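# Remove the container's lid and place it on the mat

## Task

Take the lid off the container and lay it on the mat without letting it fall. The container must not be tilted much and must end up standing upright.

## Robot and tools

Robot: two arms, left_arm and right_arm, each with a parallel two-finger gripper and a wrist camera (cam_left_wrist, cam_right_wrist, both 896x504). left_arm stands on the +y side. Arm names do not correspond to image sides. Base poses in the scene frame: left_arm (+0.027, +0.361, +0.023) m, quat_wxyz (+1.000, 0, 0, -0.008); right_arm (+0.046, -0.284, +0.024) m, quat_wxyz (+1.000, 0, 0, -0.006). A camera stand sits behind the arms.

Frames: the scene frame has its origin at table height, halfway between the nominal bases, with +z up and +x pointing out over the table. Every hand position, quaternion, velocity, target and wrist-camera pose is expressed in that arm's own base frame. The table and fixed cameras use the scene frame. A gripper's fingers point along its +z axis and separate along its y axis. end_effector_position is the spot between the pads, roughly 1 cm short of the fingertips. Reported poses can be off by a few centimetres, and more so at long reach.

Row format, shared by execute_actions and move: one flat list of 16 numbers covering both arms, even when only one arm moves. The first 8 are left_arm: x, y, z (metres), qw, qx, qy, qz (w first), opening. The last 8 are the same for right_arm. The position and quaternion are an absolute pose in that arm's base frame, not an offset. Opening runs from -1 (closed) to +1 (fully open, 0.094 m). To hold an arm still, resend exactly the pose from the last result before it stopped, plus its current opening, in every call. A 0 in the opening slot is a real command, so resend the current value to leave a gripper unchanged. Keep the orientation by repeating the same target quaternion rather than copying a drifted reading.

execute_actions(actions, cameras): actions is a list of up to 15 actions. Each action is a list of up to 15 rows, one per 1/30 s step, and the last row is held if fewer are given. The call is refused if any target lies more than 0.6 m from that gripper's current position along any of the gripper's axes. cameras takes a list of names, ["all"] or []. An empty actions list returns full state and all images.

move(target, speed, blend, opening_speed, grip_force, blocking, cameras): target is one row or a list of up to 15 rows. Each gripper follows a straight path to each pose, with no obstacle avoidance, and the whole move is capped at 10 s.
- speed is in m/s, from 0.002 to 2.9 (default 0.25). Rotation is limited to twice that value in rad/s. Give one value, or one per target.
- blend is a corner-rounding radius in metres (0 means stop at each pose).
- opening_speed is how fast the commanded opening changes, per second on the -1..1 scale, at least 0.2.
- grip_force is in newtons per pad, 10 to 50. Give one value or one per arm. It persists once set, and lower values close slowly.
- blocking=false returns after about 0.5 s while the motion continues. A new move replaces a running one.

The result adds a 'move:' line with the ending (done, off_target, moving, held, fault) and limits (paced = clipped pose, held = steps withheld). done means the arm rests within 10 mm and 2 degrees. Neither done nor off_target tells you about contact.

wait(seconds 0-10) lets time pass with commands held. stop() brakes a running move. zoom_image(camera, region=[x0,y0,x1,y1]) enlarges a region (at most 504x504 pixels) of the newest image of a wrist camera. finished_scene(scene) ends the current scene irreversibly. Pass the current scene number, and only call it once the lid rests on the mat and the container stands upright.

Result lines: end_effector_position and end_effector_quat_wxyz per arm; Hand target (the pose the arm is actually driven toward, which may fall short of your command, so re-send the remainder); Tool commands; grip_measured (finger opening on the -1..1 scale, reading up to ~2.5 mm wide when empty); Joint positions (waist, shoulder, elbow, wrist pitch, wrist yaw, wrist roll, then finger opening in metres); Joint velocities ('within noise' when still); Joint torques (include gravity, offset and noisy; joints 1-3 wrap at ±28 N m); Motor temperatures; MOTOR HOT at 75 °C; OVER-TEMPERATURE FAULT at 90 °C, which folds that arm and disables it.

Motion details: each control step clips commanded orientation to within 40 degrees of the measured one. Friction and weight can leave a gripper a few centimetres off target, more while carrying, and this does not indicate contact. Joint ranges (rad): waist -2.618..3.054, shoulder 0.000..3.142, elbow 0.000..3.142 (straight at 2.901), wrist pitch -1.571..1.571, wrist yaw -1.571..1.571, wrist roll -2.094..2.094.

Gripping: below the touch reading, pad force climbs about 1 N per 0.001, then jumps to the force limit. A hard part reads up to ~3 mm narrower than its width. To release, command well above grip_measured. Close slowly on fragile items.

Cameras: wrist camera poses come from joint readings, so images can lag during motion. Calibration K, D and T_world_to_cam are given per camera, with small errors.

Avoid the following:
- Dropping the lid, releasing it while it moves, or letting anything leave the table.
- Fast impacts, and targets placed far beyond a contact.
- Any contact between the arms or grippers; the clearance check does not protect the grippers.
- Strain on camera cables.
- Paths that pass near an arm's own base.
- Holding stretched or loaded poses long enough to overheat a motor.

Each tool is called after ">>>" as name(argument=value, ...) on one line, values as JSON.

## Session

>>> execute_actions(actions=[])

Scene clock: 0.00 s.
left_arm: end_effector_position=(+0.3371, -0.0710, +0.2675) grip_measured=+1.000 end_effector_quat_wxyz=(+0.581, -0.087, +0.797, -0.141) | right_arm: end_effector_position=(+0.3003, +0.0929, +0.3242) grip_measured=+1.000 end_effector_quat_wxyz=(+0.634, -0.170, +0.730, +0.190)
Joint positions: left_arm=[-0.292 0.889 0.711 -0.115 -0.156 -0.393 0.094] | right_arm=[0.022 0.763 0.744 -0.122 -0.493 -0.005 0.094]
Joint velocities: within noise
Joint torques (N m): no reading
Motor temperatures (°C): left_arm=[30 33 30 35 30 30 32] | right_arm=[30 31 33 34 29 31 30]
Heat: left arm: 35 °C; right arm: 34 °C.
Hand target: left_arm +0.3366, -0.0704, +0.2752; +0.588, -0.087, +0.791, -0.142 | right_arm +0.2983, +0.0931, +0.3326; +0.642, -0.172, +0.723, +0.188
Tool commands: left_gripper/opening=+1.0 right_gripper/opening=+1.0

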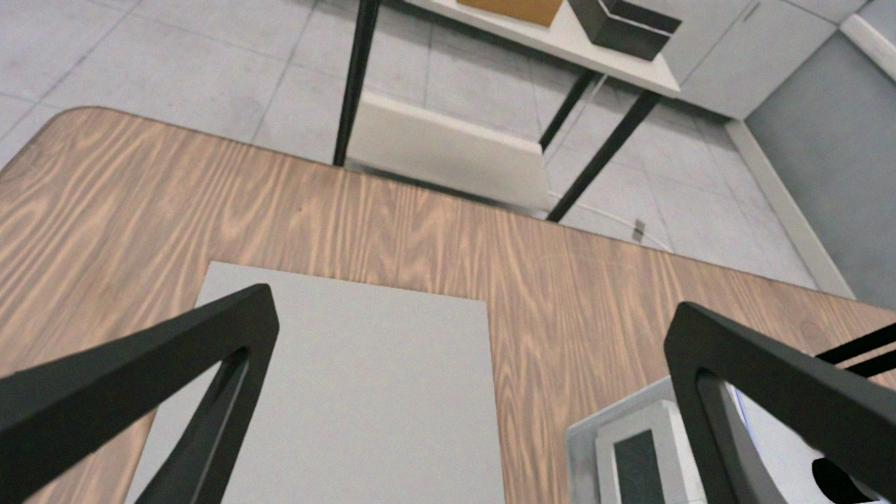

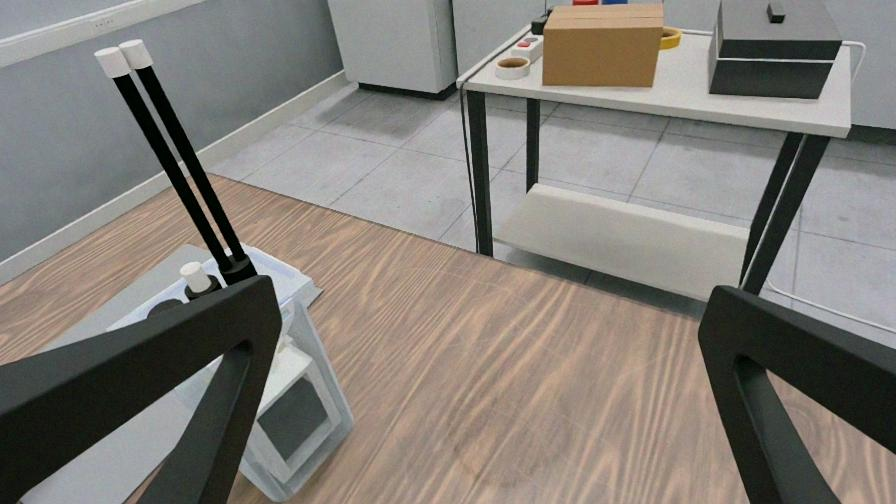

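>>> move(target=[0.2,0.0,0.27,0.570,0.3537,0.6795,-0.2969,1,0.22,0.05,0.30,0.570,-0.3537,0.6795,0.2969,1], cameras=["all"])

Scene clock: 5.53 s.
left_arm: end_effector_position=(+0.2050, +0.0026, +0.2714) grip_measured=+1.000 end_effector_quat_wxyz=(+0.687, +0.185, +0.685, -0.153) | right_arm: end_effector_position=(+0.2194, +0.0505, +0.2880) grip_measured=+1.000 end_effector_quat_wxyz=(+0.564, -0.333, +0.702, +0.280)
Joint positions: left_arm=[1.078 0.56 0.548 -0.649 1.558 0.706 0.094] | right_arm=[-0.682 1.088 1.018 -1.569 -1.363 -1.623 0.094]
Joint torques (N m): left_arm=[0.54 0.73 5.16 0.67 0.5 0.1] | right_arm=[0.2 -0.94 9.06 -0.07 -0.89 -0.13]
Heat: left arm: 35 °C; right arm: 34 °C.
Hand target: left_arm +0.2025, -0.0009, +0.2701; +0.691, +0.186, +0.681, -0.158 | right_arm +0.2206, +0.0509, +0.2996; +0.576, -0.339, +0.691, +0.275
Off the commanded pose: left_arm 0.006 m, 29 deg | right_arm 0.012 m, 4 deg.
joint sent to its limit (left arm) — joint 5 (wrist yaw), upper limit. The joint targets are off in orientation, not in position.
joint sent to its limit (right arm) — joint 4 (wrist pitch), lower limit. The joint targets are off in orientation, not in position.
move: off_target (left_arm, right_arm)
camera_calibration:
cam_left_wrist: T_world_to_cam=[[-0.44827, -0.893439, -0.0286391, 0.106099], [-0.472758, 0.264147, -0.84067, 0.343662], [0.758653, -0.363308, -0.540789, 0.0881155], [0, 0, 0, 1]] pos_world=[0.143181, 0.0360289, 0.339597]
cam_right_wrist: T_world_to_cam=[[0.814539, -0.57796, -0.0498841, -0.126028], [-0.435633, -0.552629, -0.710511, 0.344064], [0.383079, 0.60047, -0.701916, 0.1832], [0, 0, 0, 1]] pos_world=[0.18236, 0.0072945, 0.366766]

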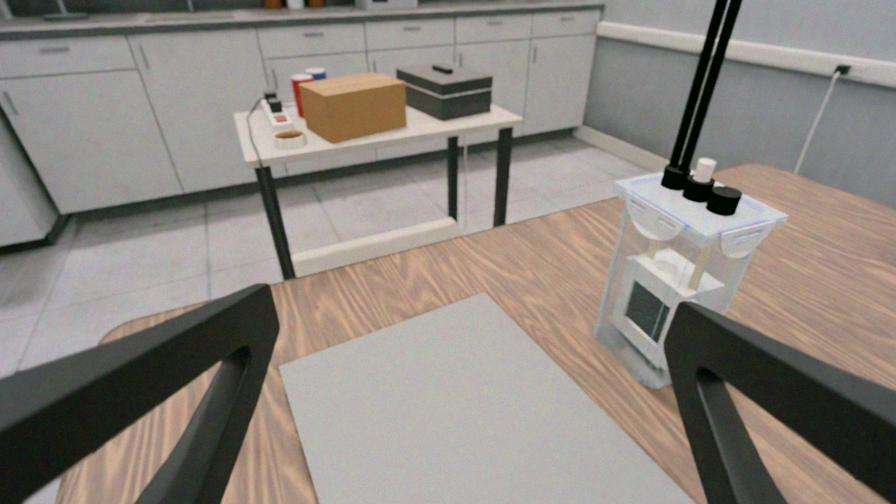

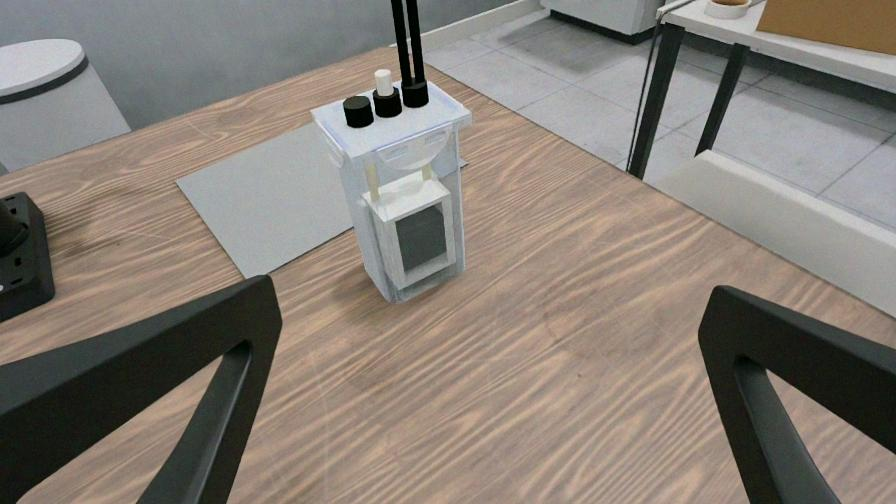

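>>> zoom_image(camera="cam_left_wrist", region=[560, 120, 820, 400])

>>> zoom_image(camera="cam_right_wrist", region=[280, 0, 520, 310])

Scaled by 1.800 from the camera's 896x504 image, which has a finer 1280x720 frame.

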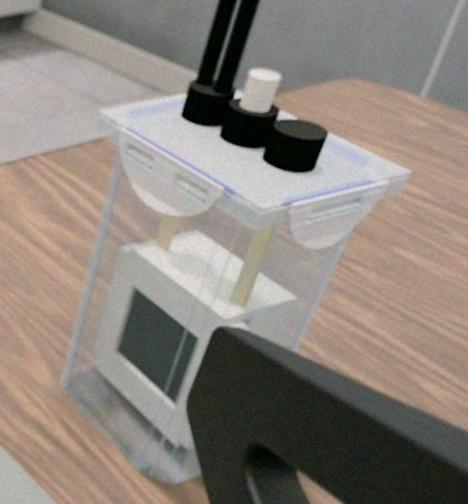

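Scaled by 1.626 from the camera's 896x504 image, which has a finer 1280x720 frame.

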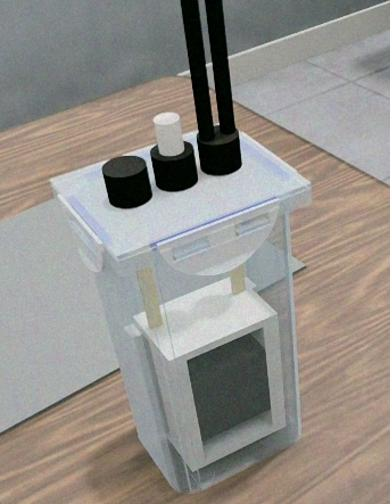

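>>> move(target=[0.2,0.0,0.27,0.691,0.186,0.681,-0.158,1,0.30,0.10,0.22,0.536,-0.4489,0.585,0.4113,1], cameras=["all"])

Scene clock: 10.37 s.
left_arm: end_effector_position=(+0.2040, +0.0033, +0.2724) grip_measured=+1.000 end_effector_quat_wxyz=(+0.689, +0.186, +0.685, -0.145) | right_arm: end_effector_position=(+0.2937, +0.0991, +0.2116) grip_measured=+1.000 end_effector_quat_wxyz=(+0.525, -0.454, +0.598, +0.402)
Joint positions: left_arm=[1.09 0.547 0.548 -0.649 1.558 0.706 0.094] | right_arm=[-0.294 1.614 1.055 -1.208 -1.442 -1.766 0.094]
Joint torques (N m): left_arm=[0.54 0.61 4.9 0.7 0.5 0.01] | right_arm=[0.55 -4.49 8.36 -0.27 -1.04 -0.11]
Heat: left arm: 35 °C; right arm: 34 °C.
Hand target: left_arm +0.2014, -0.0004, +0.2701; +0.692, +0.182, +0.682, -0.154 | right_arm +0.2997, +0.0998, +0.2199; +0.537, -0.447, +0.587, +0.409
Off the commanded pose: left_arm 0.006 m, 2 deg | right_arm 0.010 m, 2 deg.
joint sent to its limit (left arm) — joint 5 (wrist yaw), upper limit. The joint targets still meet the commanded pose.
move: done
camera_calibration:
cam_left_wrist: T_world_to_cam=[[-0.437382, -0.898315, -0.0415585, 0.107637], [-0.470667, 0.268052, -0.840607, 0.343412], [0.76627, -0.348106, -0.540048, 0.0878812], [0, 0, 0, 1]] pos_world=[0.14137, 0.0352311, 0.340608]
cam_right_wrist: T_world_to_cam=[[0.976989, -0.210864, -0.0320763, -0.250155], [-0.159707, -0.62355, -0.765297, 0.286588], [0.141373, 0.752809, -0.642878, 0.115384], [0, 0, 0, 1]] pos_world=[0.273856, 0.0390914, 0.285478]

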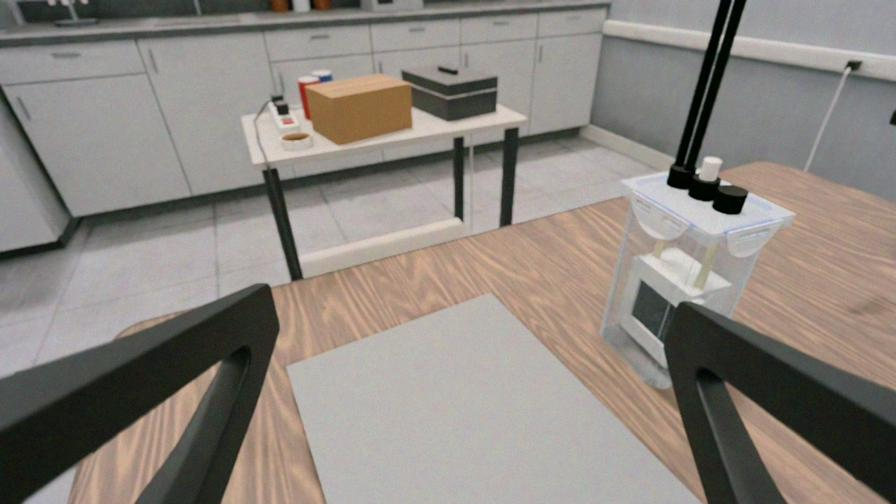

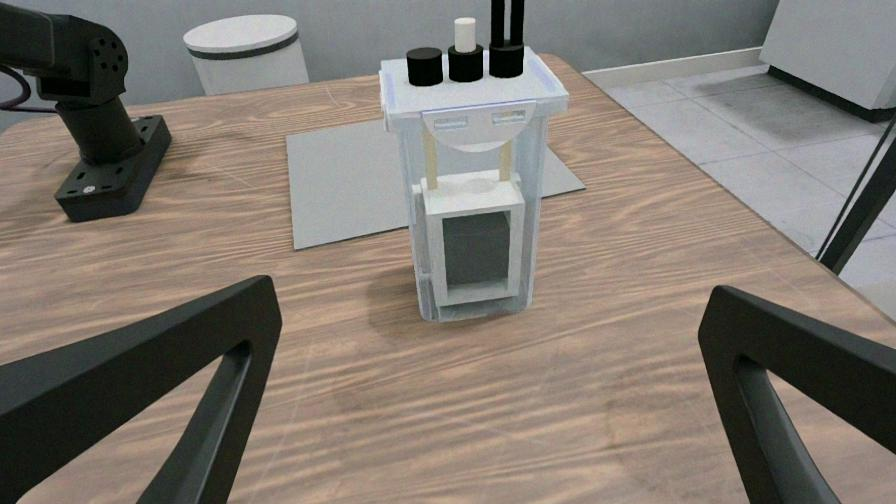

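>>> zoom_image(camera="cam_right_wrist", region=[370, 20, 580, 180])

Scaled by 2.400 from the camera's 896x504 image, which has a finer 1280x720 frame.

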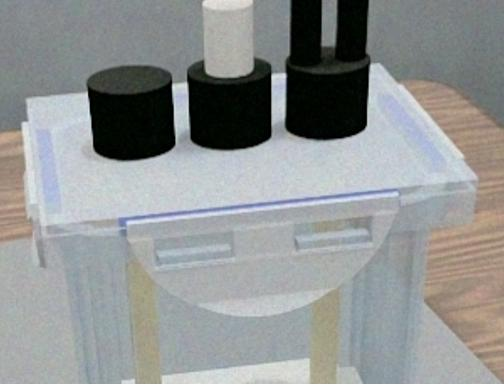

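>>> zoom_image(camera="cam_left_wrist", region=[600, 140, 820, 300])

Scaled by 2.291 from the camera's 896x504 image, which has a finer 1280x720 frame.

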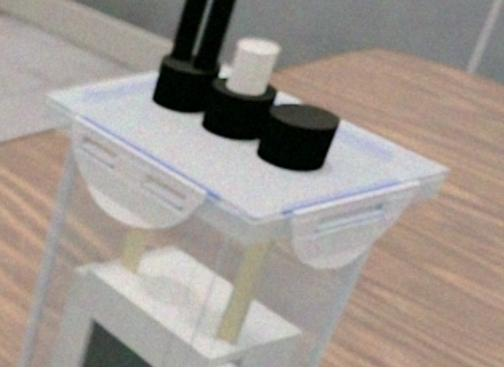

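>>> move(target=[[0.2,0.0,0.27,0.691,0.186,0.681,-0.158,1,0.18,0.15,0.30,0.339,-0.1226,0.9316,0.0446,1],[0.2,0.0,0.27,0.691,0.186,0.681,-0.158,1,0.232,0.295,0.278,0.339,-0.1226,0.9316,0.0446,1]], blend=0.03, cameras=["all"])

Scene clock: 22.07 s.
left_arm: end_effector_position=(+0.2040, +0.0033, +0.2724) grip_measured=+1.000 end_effector_quat_wxyz=(+0.689, +0.184, +0.685, -0.146) | right_arm: end_effector_position=(+0.2282, +0.2909, +0.2685) grip_measured=+1.000 end_effector_quat_wxyz=(+0.325, -0.132, +0.936, +0.038)
Joint positions: left_arm=[1.09 0.547 0.548 -0.649 1.558 0.703 0.094] | right_arm=[1.138 1.577 1.703 -1.231 0.498 0.737 0.094]
Joint torques (N m): left_arm=[0.53 0.59 4.83 0.71 0.49 0.02] | right_arm=[0.31 -5.96 9.5 1.03 0.45 0.13]
Heat: left arm: 35 °C; right arm: 35 °C.
Hand target: left_arm +0.2014, -0.0004, +0.2701; +0.692, +0.182, +0.682, -0.154 | right_arm +0.2318, +0.2948, +0.2780; +0.339, -0.123, +0.932, +0.045
Off the commanded pose: left_arm 0.006 m, 2 deg | right_arm 0.011 m, 2 deg.
joint sent to its limit (left arm) — joint 5 (wrist yaw), upper limit. The joint targets still meet the commanded pose.
move: off_target (right_arm)
camera_calibration:
cam_left_wrist: T_world_to_cam=[[-0.437455, -0.898433, -0.0380981, 0.106697], [-0.471963, 0.265453, -0.840705, 0.343712], [0.765431, -0.34979, -0.540151, 0.0880861], [0, 0, 0, 1]] pos_world=[0.141471, 0.0354321, 0.340605]
cam_right_wrist: T_world_to_cam=[[0.290808, -0.955689, -0.0457122, 0.233007], [-0.953683, -0.285694, -0.0941667, 0.341827], [0.0769343, 0.0709794, -0.994506, 0.324182], [0, 0, 0, 1]] pos_world=[0.233294, 0.297329, 0.365241]

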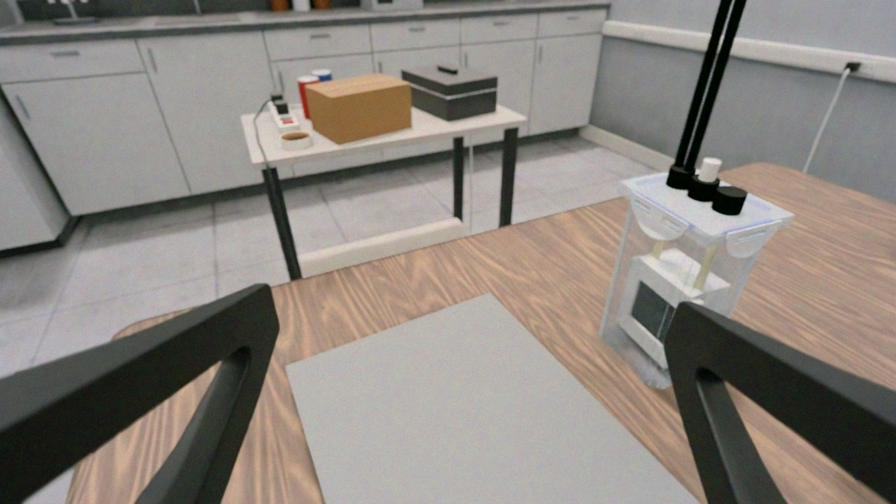

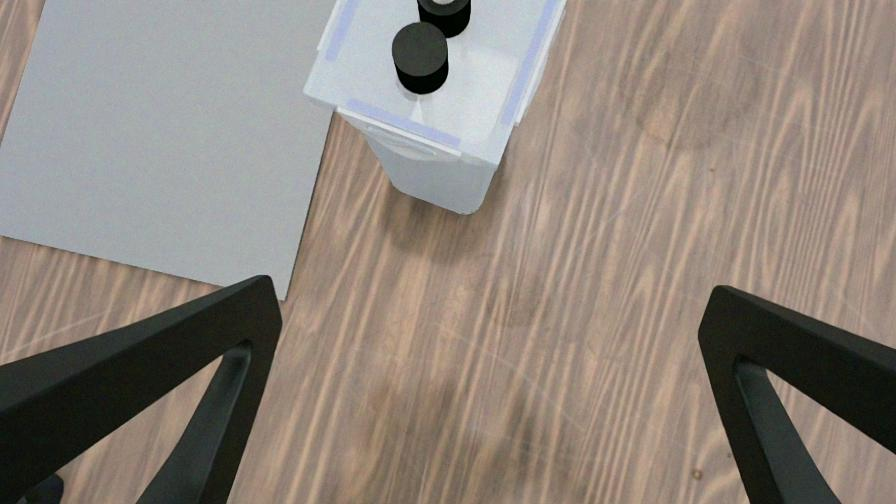

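>>> move(target=[0.2,0.0,0.27,0.691,0.186,0.681,-0.158,1,0.282,0.337,0.235,0.339,-0.1226,0.9316,0.0446,1], speed=0.1, cameras=["all"])

Scene clock: 24.70 s.
left_arm: end_effector_position=(+0.2040, +0.0033, +0.2724) grip_measured=+1.000 end_effector_quat_wxyz=(+0.689, +0.184, +0.685, -0.146) | right_arm: end_effector_position=(+0.2746, +0.3305, +0.2282) grip_measured=+1.000 end_effector_quat_wxyz=(+0.329, -0.127, +0.935, +0.037)
Joint positions: left_arm=[1.09 0.547 0.548 -0.649 1.558 0.702 0.094] | right_arm=[1.068 1.741 1.708 -1.038 0.474 0.674 0.094]
Joint torques (N m): left_arm=[0.53 0.62 4.83 0.71 0.48 0.03] | right_arm=[-0.55 -7.34 10 1.2 0.28 -0.05]
Heat: left arm: 35 °C; right arm: 35 °C.
Hand target: left_arm +0.2014, -0.0004, +0.2701; +0.692, +0.182, +0.682, -0.154 | right_arm +0.2817, +0.3367, +0.2351; +0.339, -0.123, +0.932, +0.045
Off the commanded pose: left_arm 0.006 m, 1 deg | right_arm 0.012 m, 2 deg.
joint sent to its limit (left arm) — joint 5 (wrist yaw), upper limit. The joint targets still meet the commanded pose.
move: off_target (right_arm)
camera_calibration:
cam_left_wrist: T_world_to_cam=[[-0.43741, -0.898486, -0.0373425, 0.106525], [-0.472258, 0.264851, -0.84073, 0.343756], [0.765274, -0.350108, -0.540166, 0.0881591], [0, 0, 0, 1]] pos_world=[0.141471, 0.0355323, 0.340605]
cam_right_wrist: T_world_to_cam=[[0.28216, -0.958289, -0.0454833, 0.258807], [-0.955639, -0.276572, -0.1013, 0.392812], [0.084495, 0.0720484, -0.993816, 0.275185], [0, 0, 0, 1]] pos_world=[0.27911, 0.336826, 0.325047]

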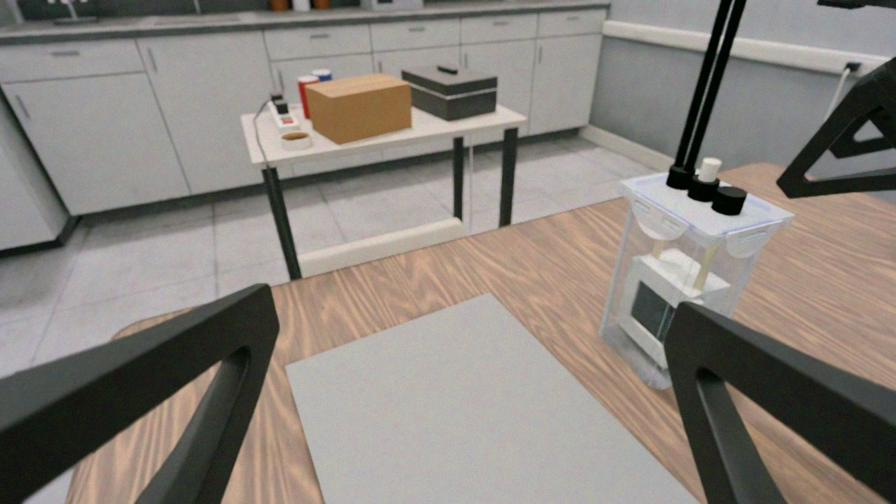

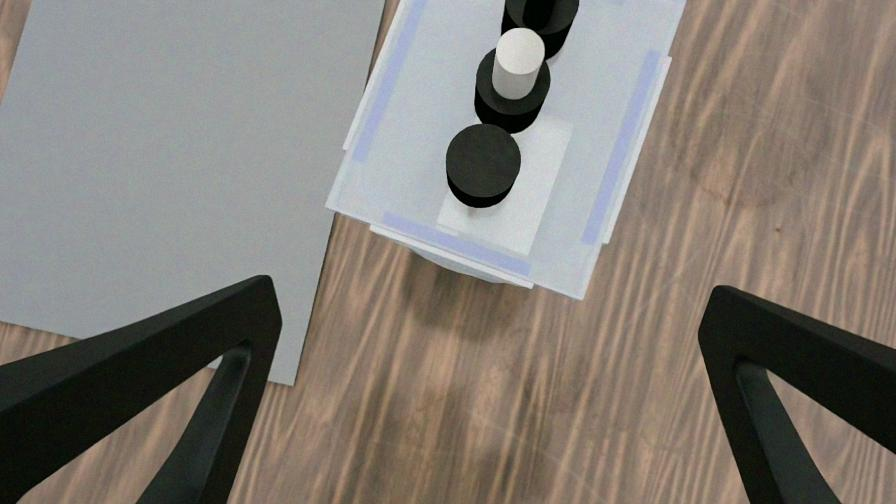

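>>> move(target=[0.2,0.0,0.27,0.691,0.186,0.681,-0.158,1,0.311,0.346,0.202,0.339,-0.1226,0.9316,0.0446,0.2], speed=0.06, cameras=["all"])

Scene clock: 27.87 s.
left_arm: end_effector_position=(+0.2040, +0.0033, +0.2724) grip_measured=+1.000 end_effector_quat_wxyz=(+0.689, +0.184, +0.685, -0.146) | right_arm: end_effector_position=(+0.3066, +0.3452, +0.2128) grip_measured=+0.202 end_effector_quat_wxyz=(+0.342, -0.121, +0.930, +0.054)
Joint positions: left_arm=[1.09 0.547 0.548 -0.649 1.558 0.702 0.094] | right_arm=[1.012 1.8 1.692 -0.895 0.446 0.621 0.056]
Joint torques (N m): left_arm=[0.53 0.61 4.85 0.72 0.49 0.03] | right_arm=[-0.5 -7.75 6.53 1.32 0.24 -0.05]
Heat: left arm: 35 °C; right arm: 35 °C.
Hand target: left_arm +0.2014, -0.0004, +0.2701; +0.692, +0.182, +0.682, -0.154 | right_arm +0.3107, +0.3458, +0.2021; +0.339, -0.123, +0.932, +0.045
Off the commanded pose: left_arm 0.006 m, 1 deg | right_arm 0.012 m, 1 deg.
joint sent to its limit (left arm) — joint 5 (wrist yaw), upper limit. The joint targets still meet the commanded pose.
move: off_target (right_arm)
camera_calibration:
cam_left_wrist: T_world_to_cam=[[-0.43741, -0.898486, -0.0373425, 0.106525], [-0.472258, 0.264851, -0.84073, 0.343756], [0.765274, -0.350108, -0.540166, 0.0881591], [0, 0, 0, 1]] pos_world=[0.141471, 0.0355323, 0.340605]
cam_right_wrist: T_world_to_cam=[[0.282665, -0.956181, -0.0762706, 0.268751], [-0.953186, -0.271095, -0.133954, 0.430243], [0.107407, 0.110564, -0.988048, 0.234563], [0, 0, 0, 1]] pos_world=[0.308941, 0.347678, 0.30989]

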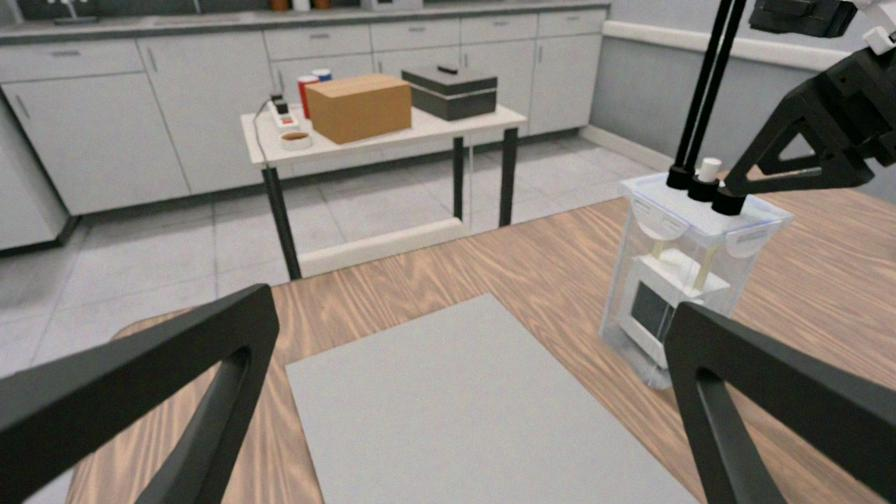

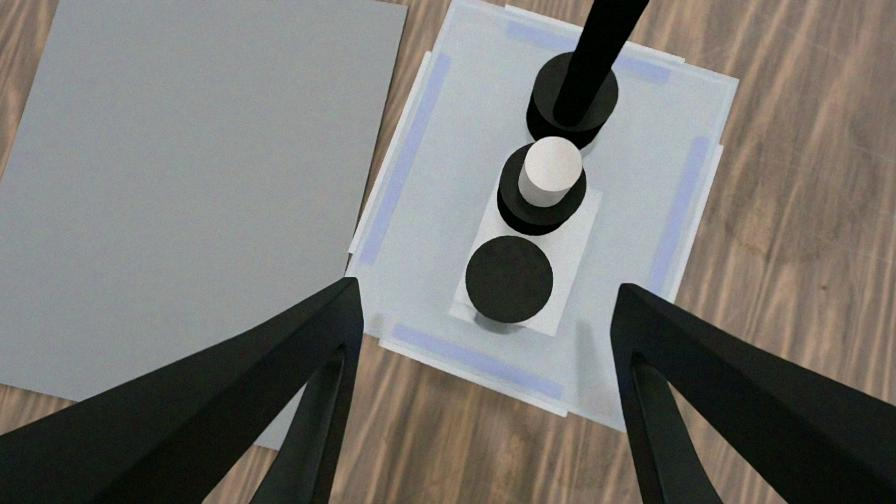

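>>> move(target=[0.2,0.0,0.27,0.691,0.186,0.681,-0.158,1,0.318,0.343,0.178,0.339,-0.1226,0.9316,0.0446,0.0], speed=0.05, cameras=["all"])

Scene clock: 30.17 s.
left_arm: end_effector_position=(+0.2040, +0.0033, +0.2724) grip_measured=+1.000 end_effector_quat_wxyz=(+0.689, +0.184, +0.685, -0.146) | right_arm: end_effector_position=(+0.3141, +0.3431, +0.1883) grip_measured=+0.002 end_effector_quat_wxyz=(+0.342, -0.121, +0.930, +0.053)
Joint positions: left_arm=[1.09 0.547 0.548 -0.649 1.558 0.702 0.094] | right_arm=[0.992 1.8 1.594 -0.79 0.436 0.602 0.047]
Joint torques (N m): left_arm=[0.53 0.62 4.85 0.72 0.5 0.03] | right_arm=[-0.51 -8.01 6.53 1.34 0.25 -0.08]
Heat: left arm: 35 °C; right arm: 35 °C.
Hand target: left_arm +0.2014, -0.0004, +0.2701; +0.692, +0.182, +0.682, -0.154 | right_arm +0.3177, +0.3428, +0.1781; +0.339, -0.123, +0.932, +0.045
Off the commanded pose: left_arm 0.006 m, 1 deg | right_arm 0.011 m, 1 deg.
joint sent to its limit (left arm) — joint 5 (wrist yaw), upper limit. The joint targets still meet the commanded pose.
move: off_target (right_arm)
camera_calibration:
cam_left_wrist: T_world_to_cam=[[-0.437456, -0.898478, -0.0369995, 0.106415], [-0.472365, 0.26461, -0.840745, 0.343785], [0.765182, -0.350312, -0.540165, 0.0881789], [0, 0, 0, 1]] pos_world=[0.141471, 0.0355324, 0.340604]
cam_right_wrist: T_world_to_cam=[[0.282891, -0.956238, -0.074704, 0.262445], [-0.953164, -0.271582, -0.133122, 0.433518], [0.107008, 0.108864, -0.98828, 0.21054], [0, 0, 0, 1]] pos_world=[0.316441, 0.345775, 0.285389]

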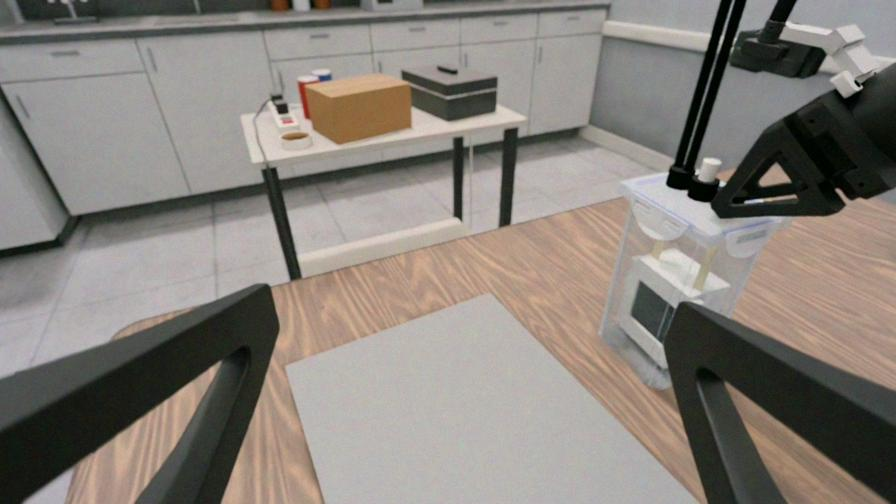

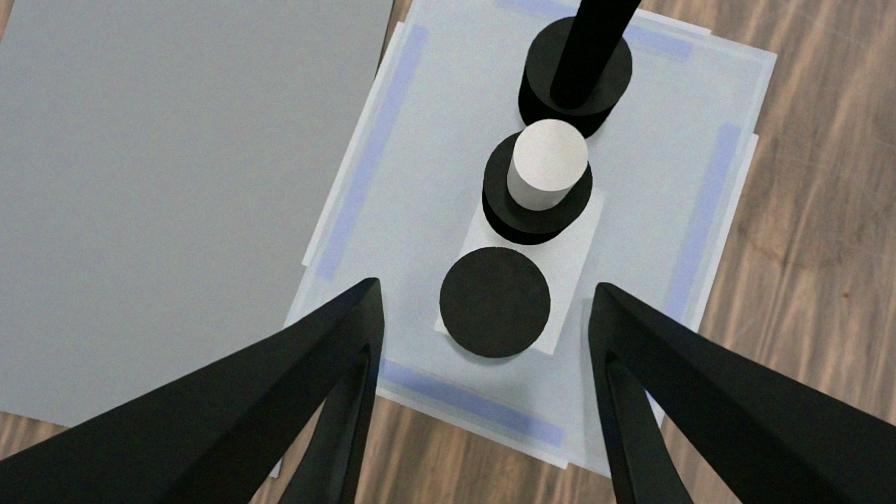

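>>> zoom_image(camera="cam_left_wrist", region=[600, 100, 880, 260])

Scaled by 1.800 from the camera's 896x504 image, which has a finer 1280x720 frame.

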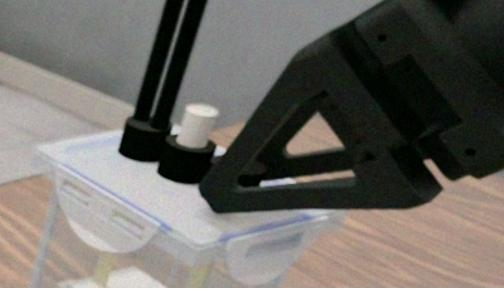

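>>> move(target=[0.2,0.0,0.27,0.691,0.186,0.681,-0.158,1,0.328,0.343,0.180,0.339,-0.1226,0.9316,0.0446,0.0], speed=0.05, cameras=["all"])

>>> zoom_image(camera="cam_left_wrist", region=[600, 100, 880, 260])

Scene clock: 31.90 s.
left_arm: end_effector_position=(+0.2040, +0.0033, +0.2724) grip_measured=+1.000 end_effector_quat_wxyz=(+0.689, +0.184, +0.685, -0.146) | right_arm: end_effector_position=(+0.3213, +0.3393, +0.1844) grip_measured=+0.002 end_effector_quat_wxyz=(+0.339, -0.122, +0.931, +0.048)
Joint positions: left_arm=[1.09 0.547 0.548 -0.649 1.558 0.702 0.094] | right_arm=[0.971 1.809 1.594 -0.783 0.427 0.582 0.047]
Joint torques (N m): left_arm=[0.5 0.57 4.85 0.72 0.5 0.03] | right_arm=[-0.65 -7.27 9.16 1.23 0.2 -0.1]
Heat: left arm: 35 °C; right arm: 35 °C.
Hand target: left_arm +0.2014, -0.0004, +0.2701; +0.692, +0.182, +0.682, -0.154 | right_arm +0.3279, +0.3427, +0.1799; +0.339, -0.123, +0.932, +0.045
Off the commanded pose: left_arm 0.006 m, 1 deg | right_arm 0.009 m, 0 deg.
joint sent to its limit (left arm) — joint 5 (wrist yaw), upper limit. The joint targets still meet the commanded pose.
move: done
camera_calibration:
cam_left_wrist: T_world_to_cam=[[-0.437456, -0.898478, -0.0369995, 0.106415], [-0.472365, 0.26461, -0.840745, 0.343785], [0.765182, -0.350312, -0.540165, 0.0881789], [0, 0, 0, 1]] pos_world=[0.141471, 0.0355324, 0.340604]
cam_right_wrist: T_world_to_cam=[[0.281429, -0.957283, -0.0663892, 0.25571], [-0.954059, -0.271725, -0.126244, 0.437848], [0.102811, 0.0988677, -0.989775, 0.211388], [0, 0, 0, 1]] pos_world=[0.324036, 0.342861, 0.281478]

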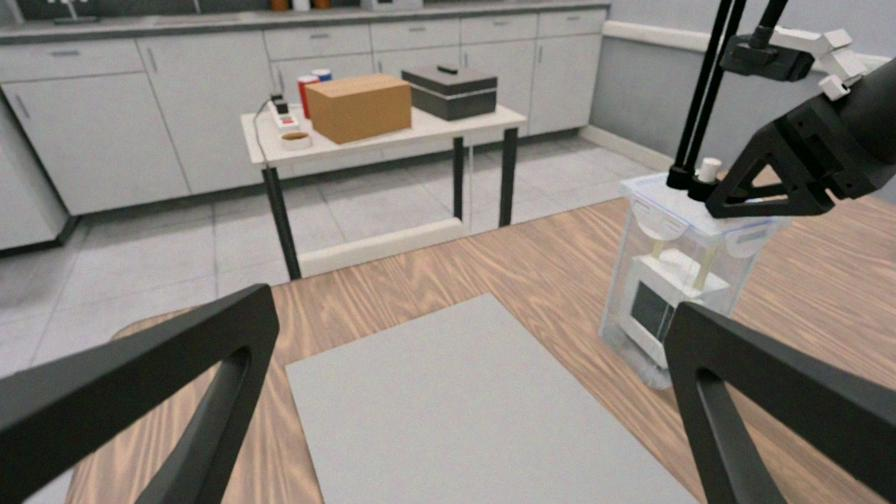

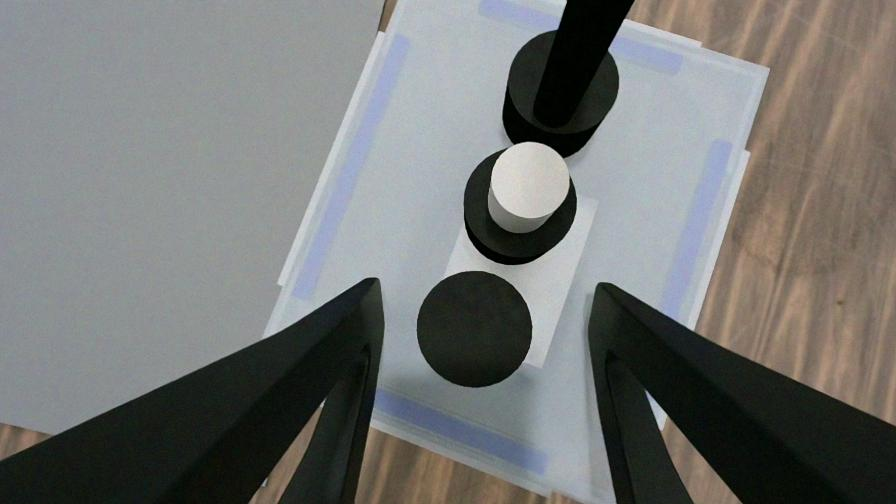

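Scaled by 1.800 from the camera's 896x504 image, which has a finer 1280x720 frame.

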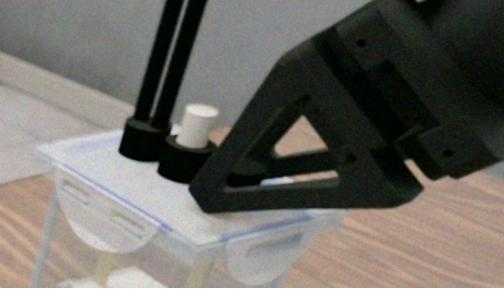

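>>> move(target=[[0.2,0.0,0.27,0.691,0.186,0.681,-0.158,1,0.328,0.3465,0.180,0.339,-0.1226,0.9316,0.0446,-0.4],[0.2,0.0,0.27,0.691,0.186,0.681,-0.158,1,0.328,0.3465,0.180,0.339,-0.1226,0.9316,0.0446,-0.7]], speed=0.05, opening_speed=0.3, grip_force=30, cameras=["all"])

Scene clock: 35.83 s.
left_arm: end_effector_position=(+0.2040, +0.0033, +0.2724) grip_measured=+1.000 end_effector_quat_wxyz=(+0.689, +0.184, +0.685, -0.146) | right_arm: end_effector_position=(+0.3234, +0.3427, +0.1842) grip_measured=-0.516 end_effector_quat_wxyz=(+0.341, -0.122, +0.931, +0.051)
Joint positions: left_arm=[1.09 0.547 0.548 -0.649 1.558 0.701 0.094] | right_arm=[0.971 1.819 1.603 -0.775 0.426 0.581 0.023]
Joint torques (N m): left_arm=[0.53 0.59 4.83 0.72 0.49 0.03] | right_arm=[-0.18 -7.23 9.74 1.12 0.25 -0.02]
Heat: left arm: 35 °C; right arm: 35 °C.
Hand target: left_arm +0.2014, -0.0004, +0.2701; +0.692, +0.182, +0.682, -0.154 | right_arm +0.3279, +0.3463, +0.1799; +0.339, -0.123, +0.932, +0.045
Off the commanded pose: left_arm 0.006 m, 1 deg | right_arm 0.007 m, 1 deg.
joint sent to its limit (left arm) — joint 5 (wrist yaw), upper limit. The joint targets still meet the commanded pose.
grip_force (N): 30, 30
move: done
camera_calibration:
cam_left_wrist: T_world_to_cam=[[-0.437478, -0.898483, -0.0366148, 0.106287], [-0.472494, 0.264323, -0.840763, 0.343819], [0.76509, -0.350515, -0.540163, 0.0881983], [0, 0, 0, 1]] pos_world=[0.141471, 0.0355325, 0.340604]
cam_right_wrist: T_world_to_cam=[[0.282809, -0.956546, -0.0709801, 0.25856], [-0.953323, -0.27215, -0.130805, 0.441525], [0.105804, 0.10466, -0.988864, 0.207489], [0, 0, 0, 1]] pos_world=[0.325839, 0.34577, 0.281285]

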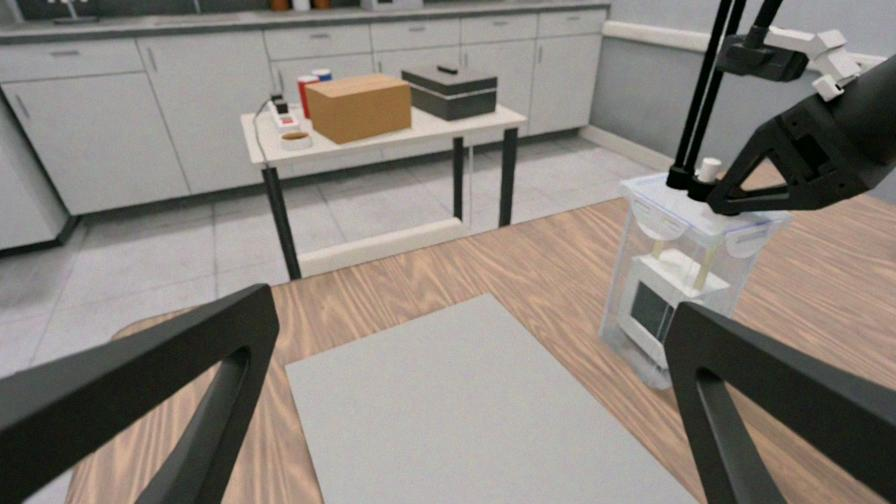

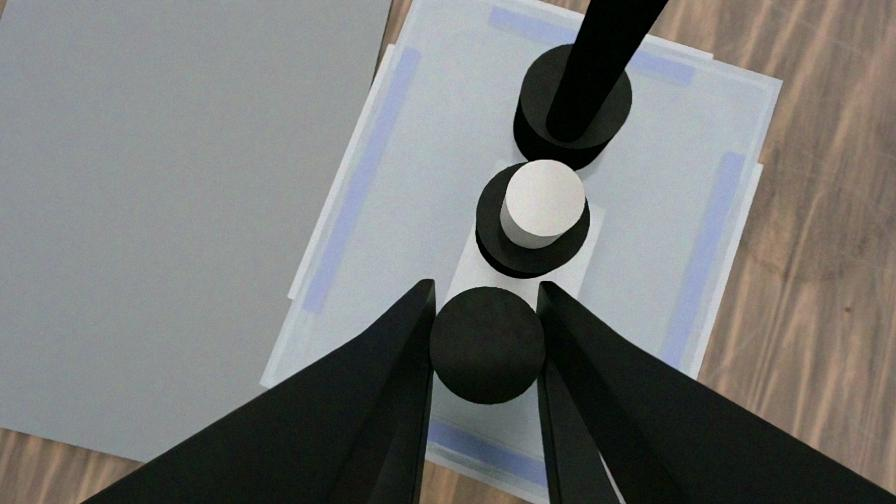

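>>> move(target=[0.2,0.0,0.27,0.691,0.186,0.681,-0.158,1,0.326,0.3465,0.20,0.339,-0.1226,0.9316,0.0446,-0.7], speed=0.03, cameras=["all"])

>>> zoom_image(camera="cam_left_wrist", region=[560, 140, 820, 400])

Scene clock: 37.30 s.
left_arm: end_effector_position=(+0.2040, +0.0033, +0.2724) grip_measured=+1.000 end_effector_quat_wxyz=(+0.689, +0.184, +0.686, -0.146) | right_arm: end_effector_position=(+0.3187, +0.3414, +0.1867) grip_measured=-0.516 end_effector_quat_wxyz=(+0.322, -0.130, +0.937, +0.043)
Joint positions: left_arm=[1.09 0.547 0.548 -0.649 1.558 0.701 0.094] | right_arm=[0.971 1.837 1.66 -0.858 0.407 0.582 0.023]
Joint torques (N m): left_arm=[0.53 0.58 4.86 0.72 0.49 0.03] | right_arm=[0.23 -8.9 11.56 1.07 0.45 0.01]
Heat: left arm: 35 °C; right arm: 35 °C.
Hand target: left_arm +0.2014, -0.0004, +0.2701; +0.692, +0.182, +0.682, -0.154 | right_arm +0.3256, +0.3460, +0.2000; +0.339, -0.123, +0.932, +0.045
Off the commanded pose: left_arm 0.006 m, 1 deg | right_arm 0.016 m, 2 deg.
joint sent to its limit (left arm) — joint 5 (wrist yaw), upper limit. The joint targets still meet the commanded pose.
grip_force (N): 30, 30
move: off_target (right_arm)
camera_calibration:
cam_left_wrist: T_world_to_cam=[[-0.437483, -0.898498, -0.0361913, 0.106144], [-0.472704, 0.264027, -0.840738, 0.343851], [0.764957, -0.350701, -0.540231, 0.0882468], [0, 0, 0, 1]] pos_world=[0.141471, 0.0355326, 0.340604]
cam_right_wrist: T_world_to_cam=[[0.289237, -0.955523, -0.0576061, 0.253906], [-0.954851, -0.283722, -0.088101, 0.433534], [0.0678384, 0.0804873, -0.994444, 0.232011], [0, 0, 0, 1]] pos_world=[0.324782, 0.346942, 0.283543]

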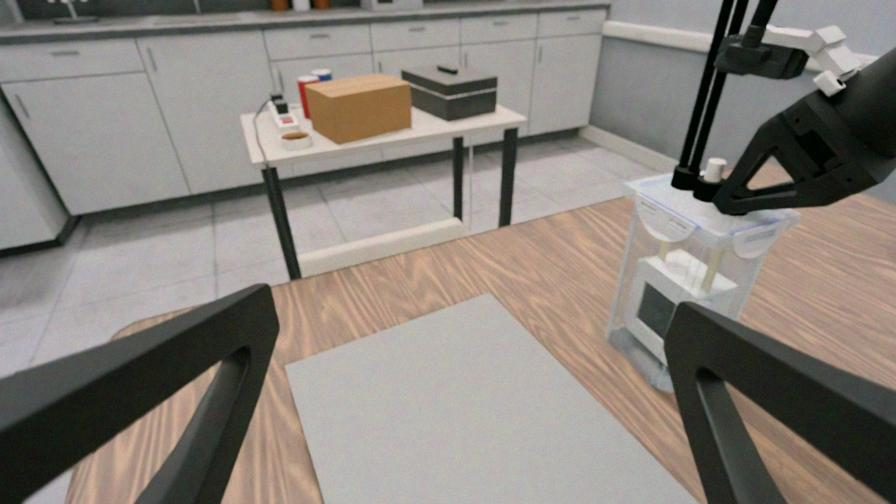

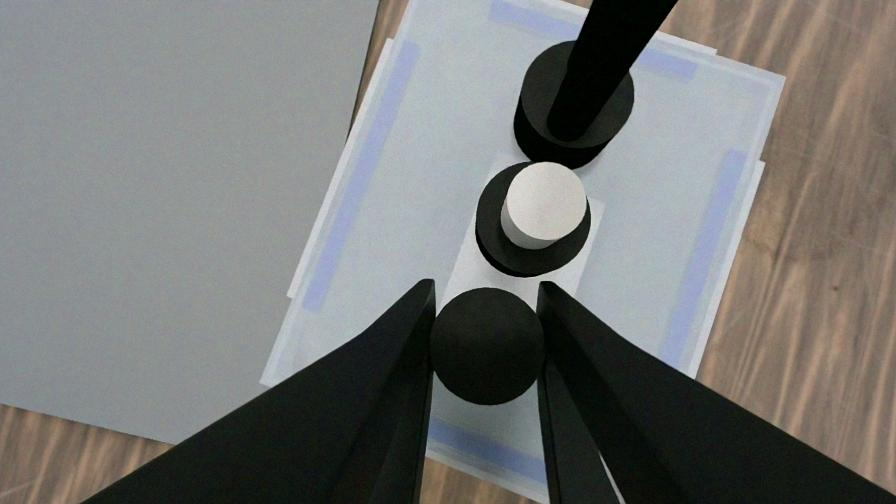

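Scaled by 1.938 from the camera's 896x504 image, which has a finer 1280x720 frame.

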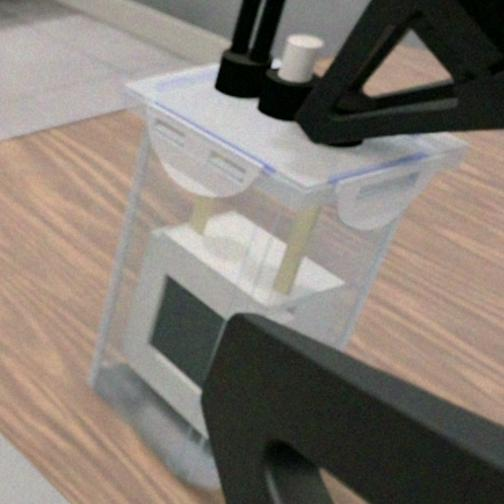

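>>> move(target=[0.2,0.0,0.27,0.691,0.186,0.681,-0.158,1,0.328,0.3465,0.178,0.339,-0.1226,0.9316,0.0446,-0.7], speed=0.03, cameras=["all"])

>>> zoom_image(camera="cam_left_wrist", region=[560, 140, 820, 400])

Scene clock: 38.80 s.
left_arm: end_effector_position=(+0.2040, +0.0033, +0.2724) grip_measured=+1.000 end_effector_quat_wxyz=(+0.689, +0.184, +0.686, -0.146) | right_arm: end_effector_position=(+0.3226, +0.3428, +0.1863) grip_measured=-0.516 end_effector_quat_wxyz=(+0.333, -0.125, +0.934, +0.044)
Joint positions: left_arm=[1.09 0.547 0.548 -0.649 1.558 0.701 0.094] | right_arm=[0.972 1.837 1.646 -0.824 0.423 0.583 0.023]
Joint torques (N m): left_arm=[0.54 0.57 4.79 0.72 0.49 0.03] | right_arm=[-0.23 -8.76 5.6 1.63 0.28 -0.03]
Heat: left arm: 35 °C; right arm: 35 °C.
Hand target: left_arm +0.2014, -0.0004, +0.2701; +0.692, +0.182, +0.682, -0.154 | right_arm +0.3277, +0.3462, +0.1782; +0.339, -0.122, +0.932, +0.044
Off the commanded pose: left_arm 0.006 m, 1 deg | right_arm 0.011 m, 1 deg.
joint sent to its limit (left arm) — joint 5 (wrist yaw), upper limit. The joint targets still meet the commanded pose.
grip_force (N): 30, 30
move: off_target (right_arm)
camera_calibration:
cam_left_wrist: T_world_to_cam=[[-0.437483, -0.898498, -0.0361913, 0.106144], [-0.472704, 0.264027, -0.840738, 0.343851], [0.764957, -0.350701, -0.540231, 0.0882468], [0, 0, 0, 1]] pos_world=[0.141471, 0.0355326, 0.340604]
cam_right_wrist: T_world_to_cam=[[0.282601, -0.957454, -0.0584678, 0.257048], [-0.954941, -0.275049, -0.11152, 0.438987], [0.0906935, 0.0873488, -0.992041, 0.221037], [0, 0, 0, 1]] pos_world=[0.326518, 0.347547, 0.283262]

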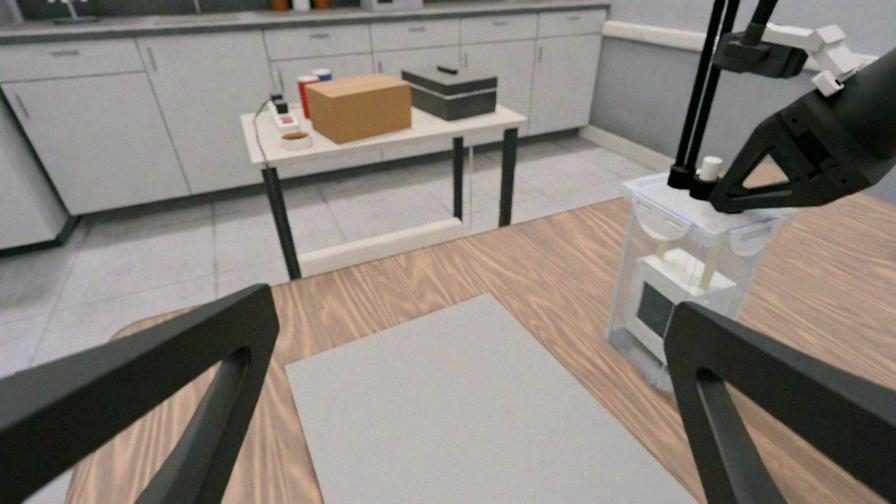

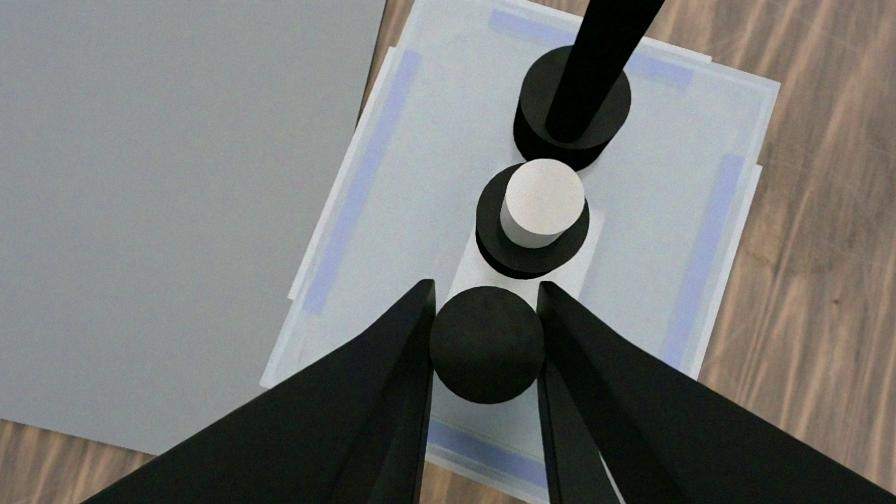

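Scaled by 1.938 from the camera's 896x504 image, which has a finer 1280x720 frame.

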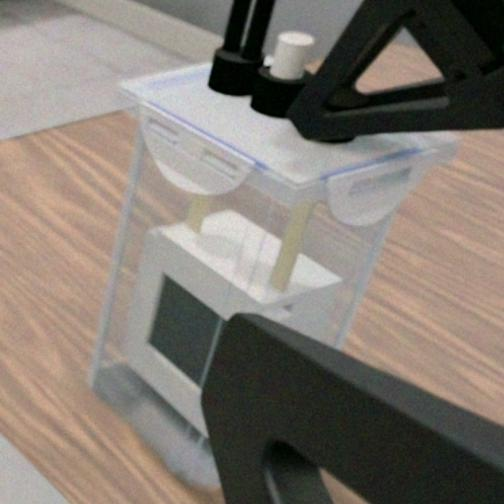

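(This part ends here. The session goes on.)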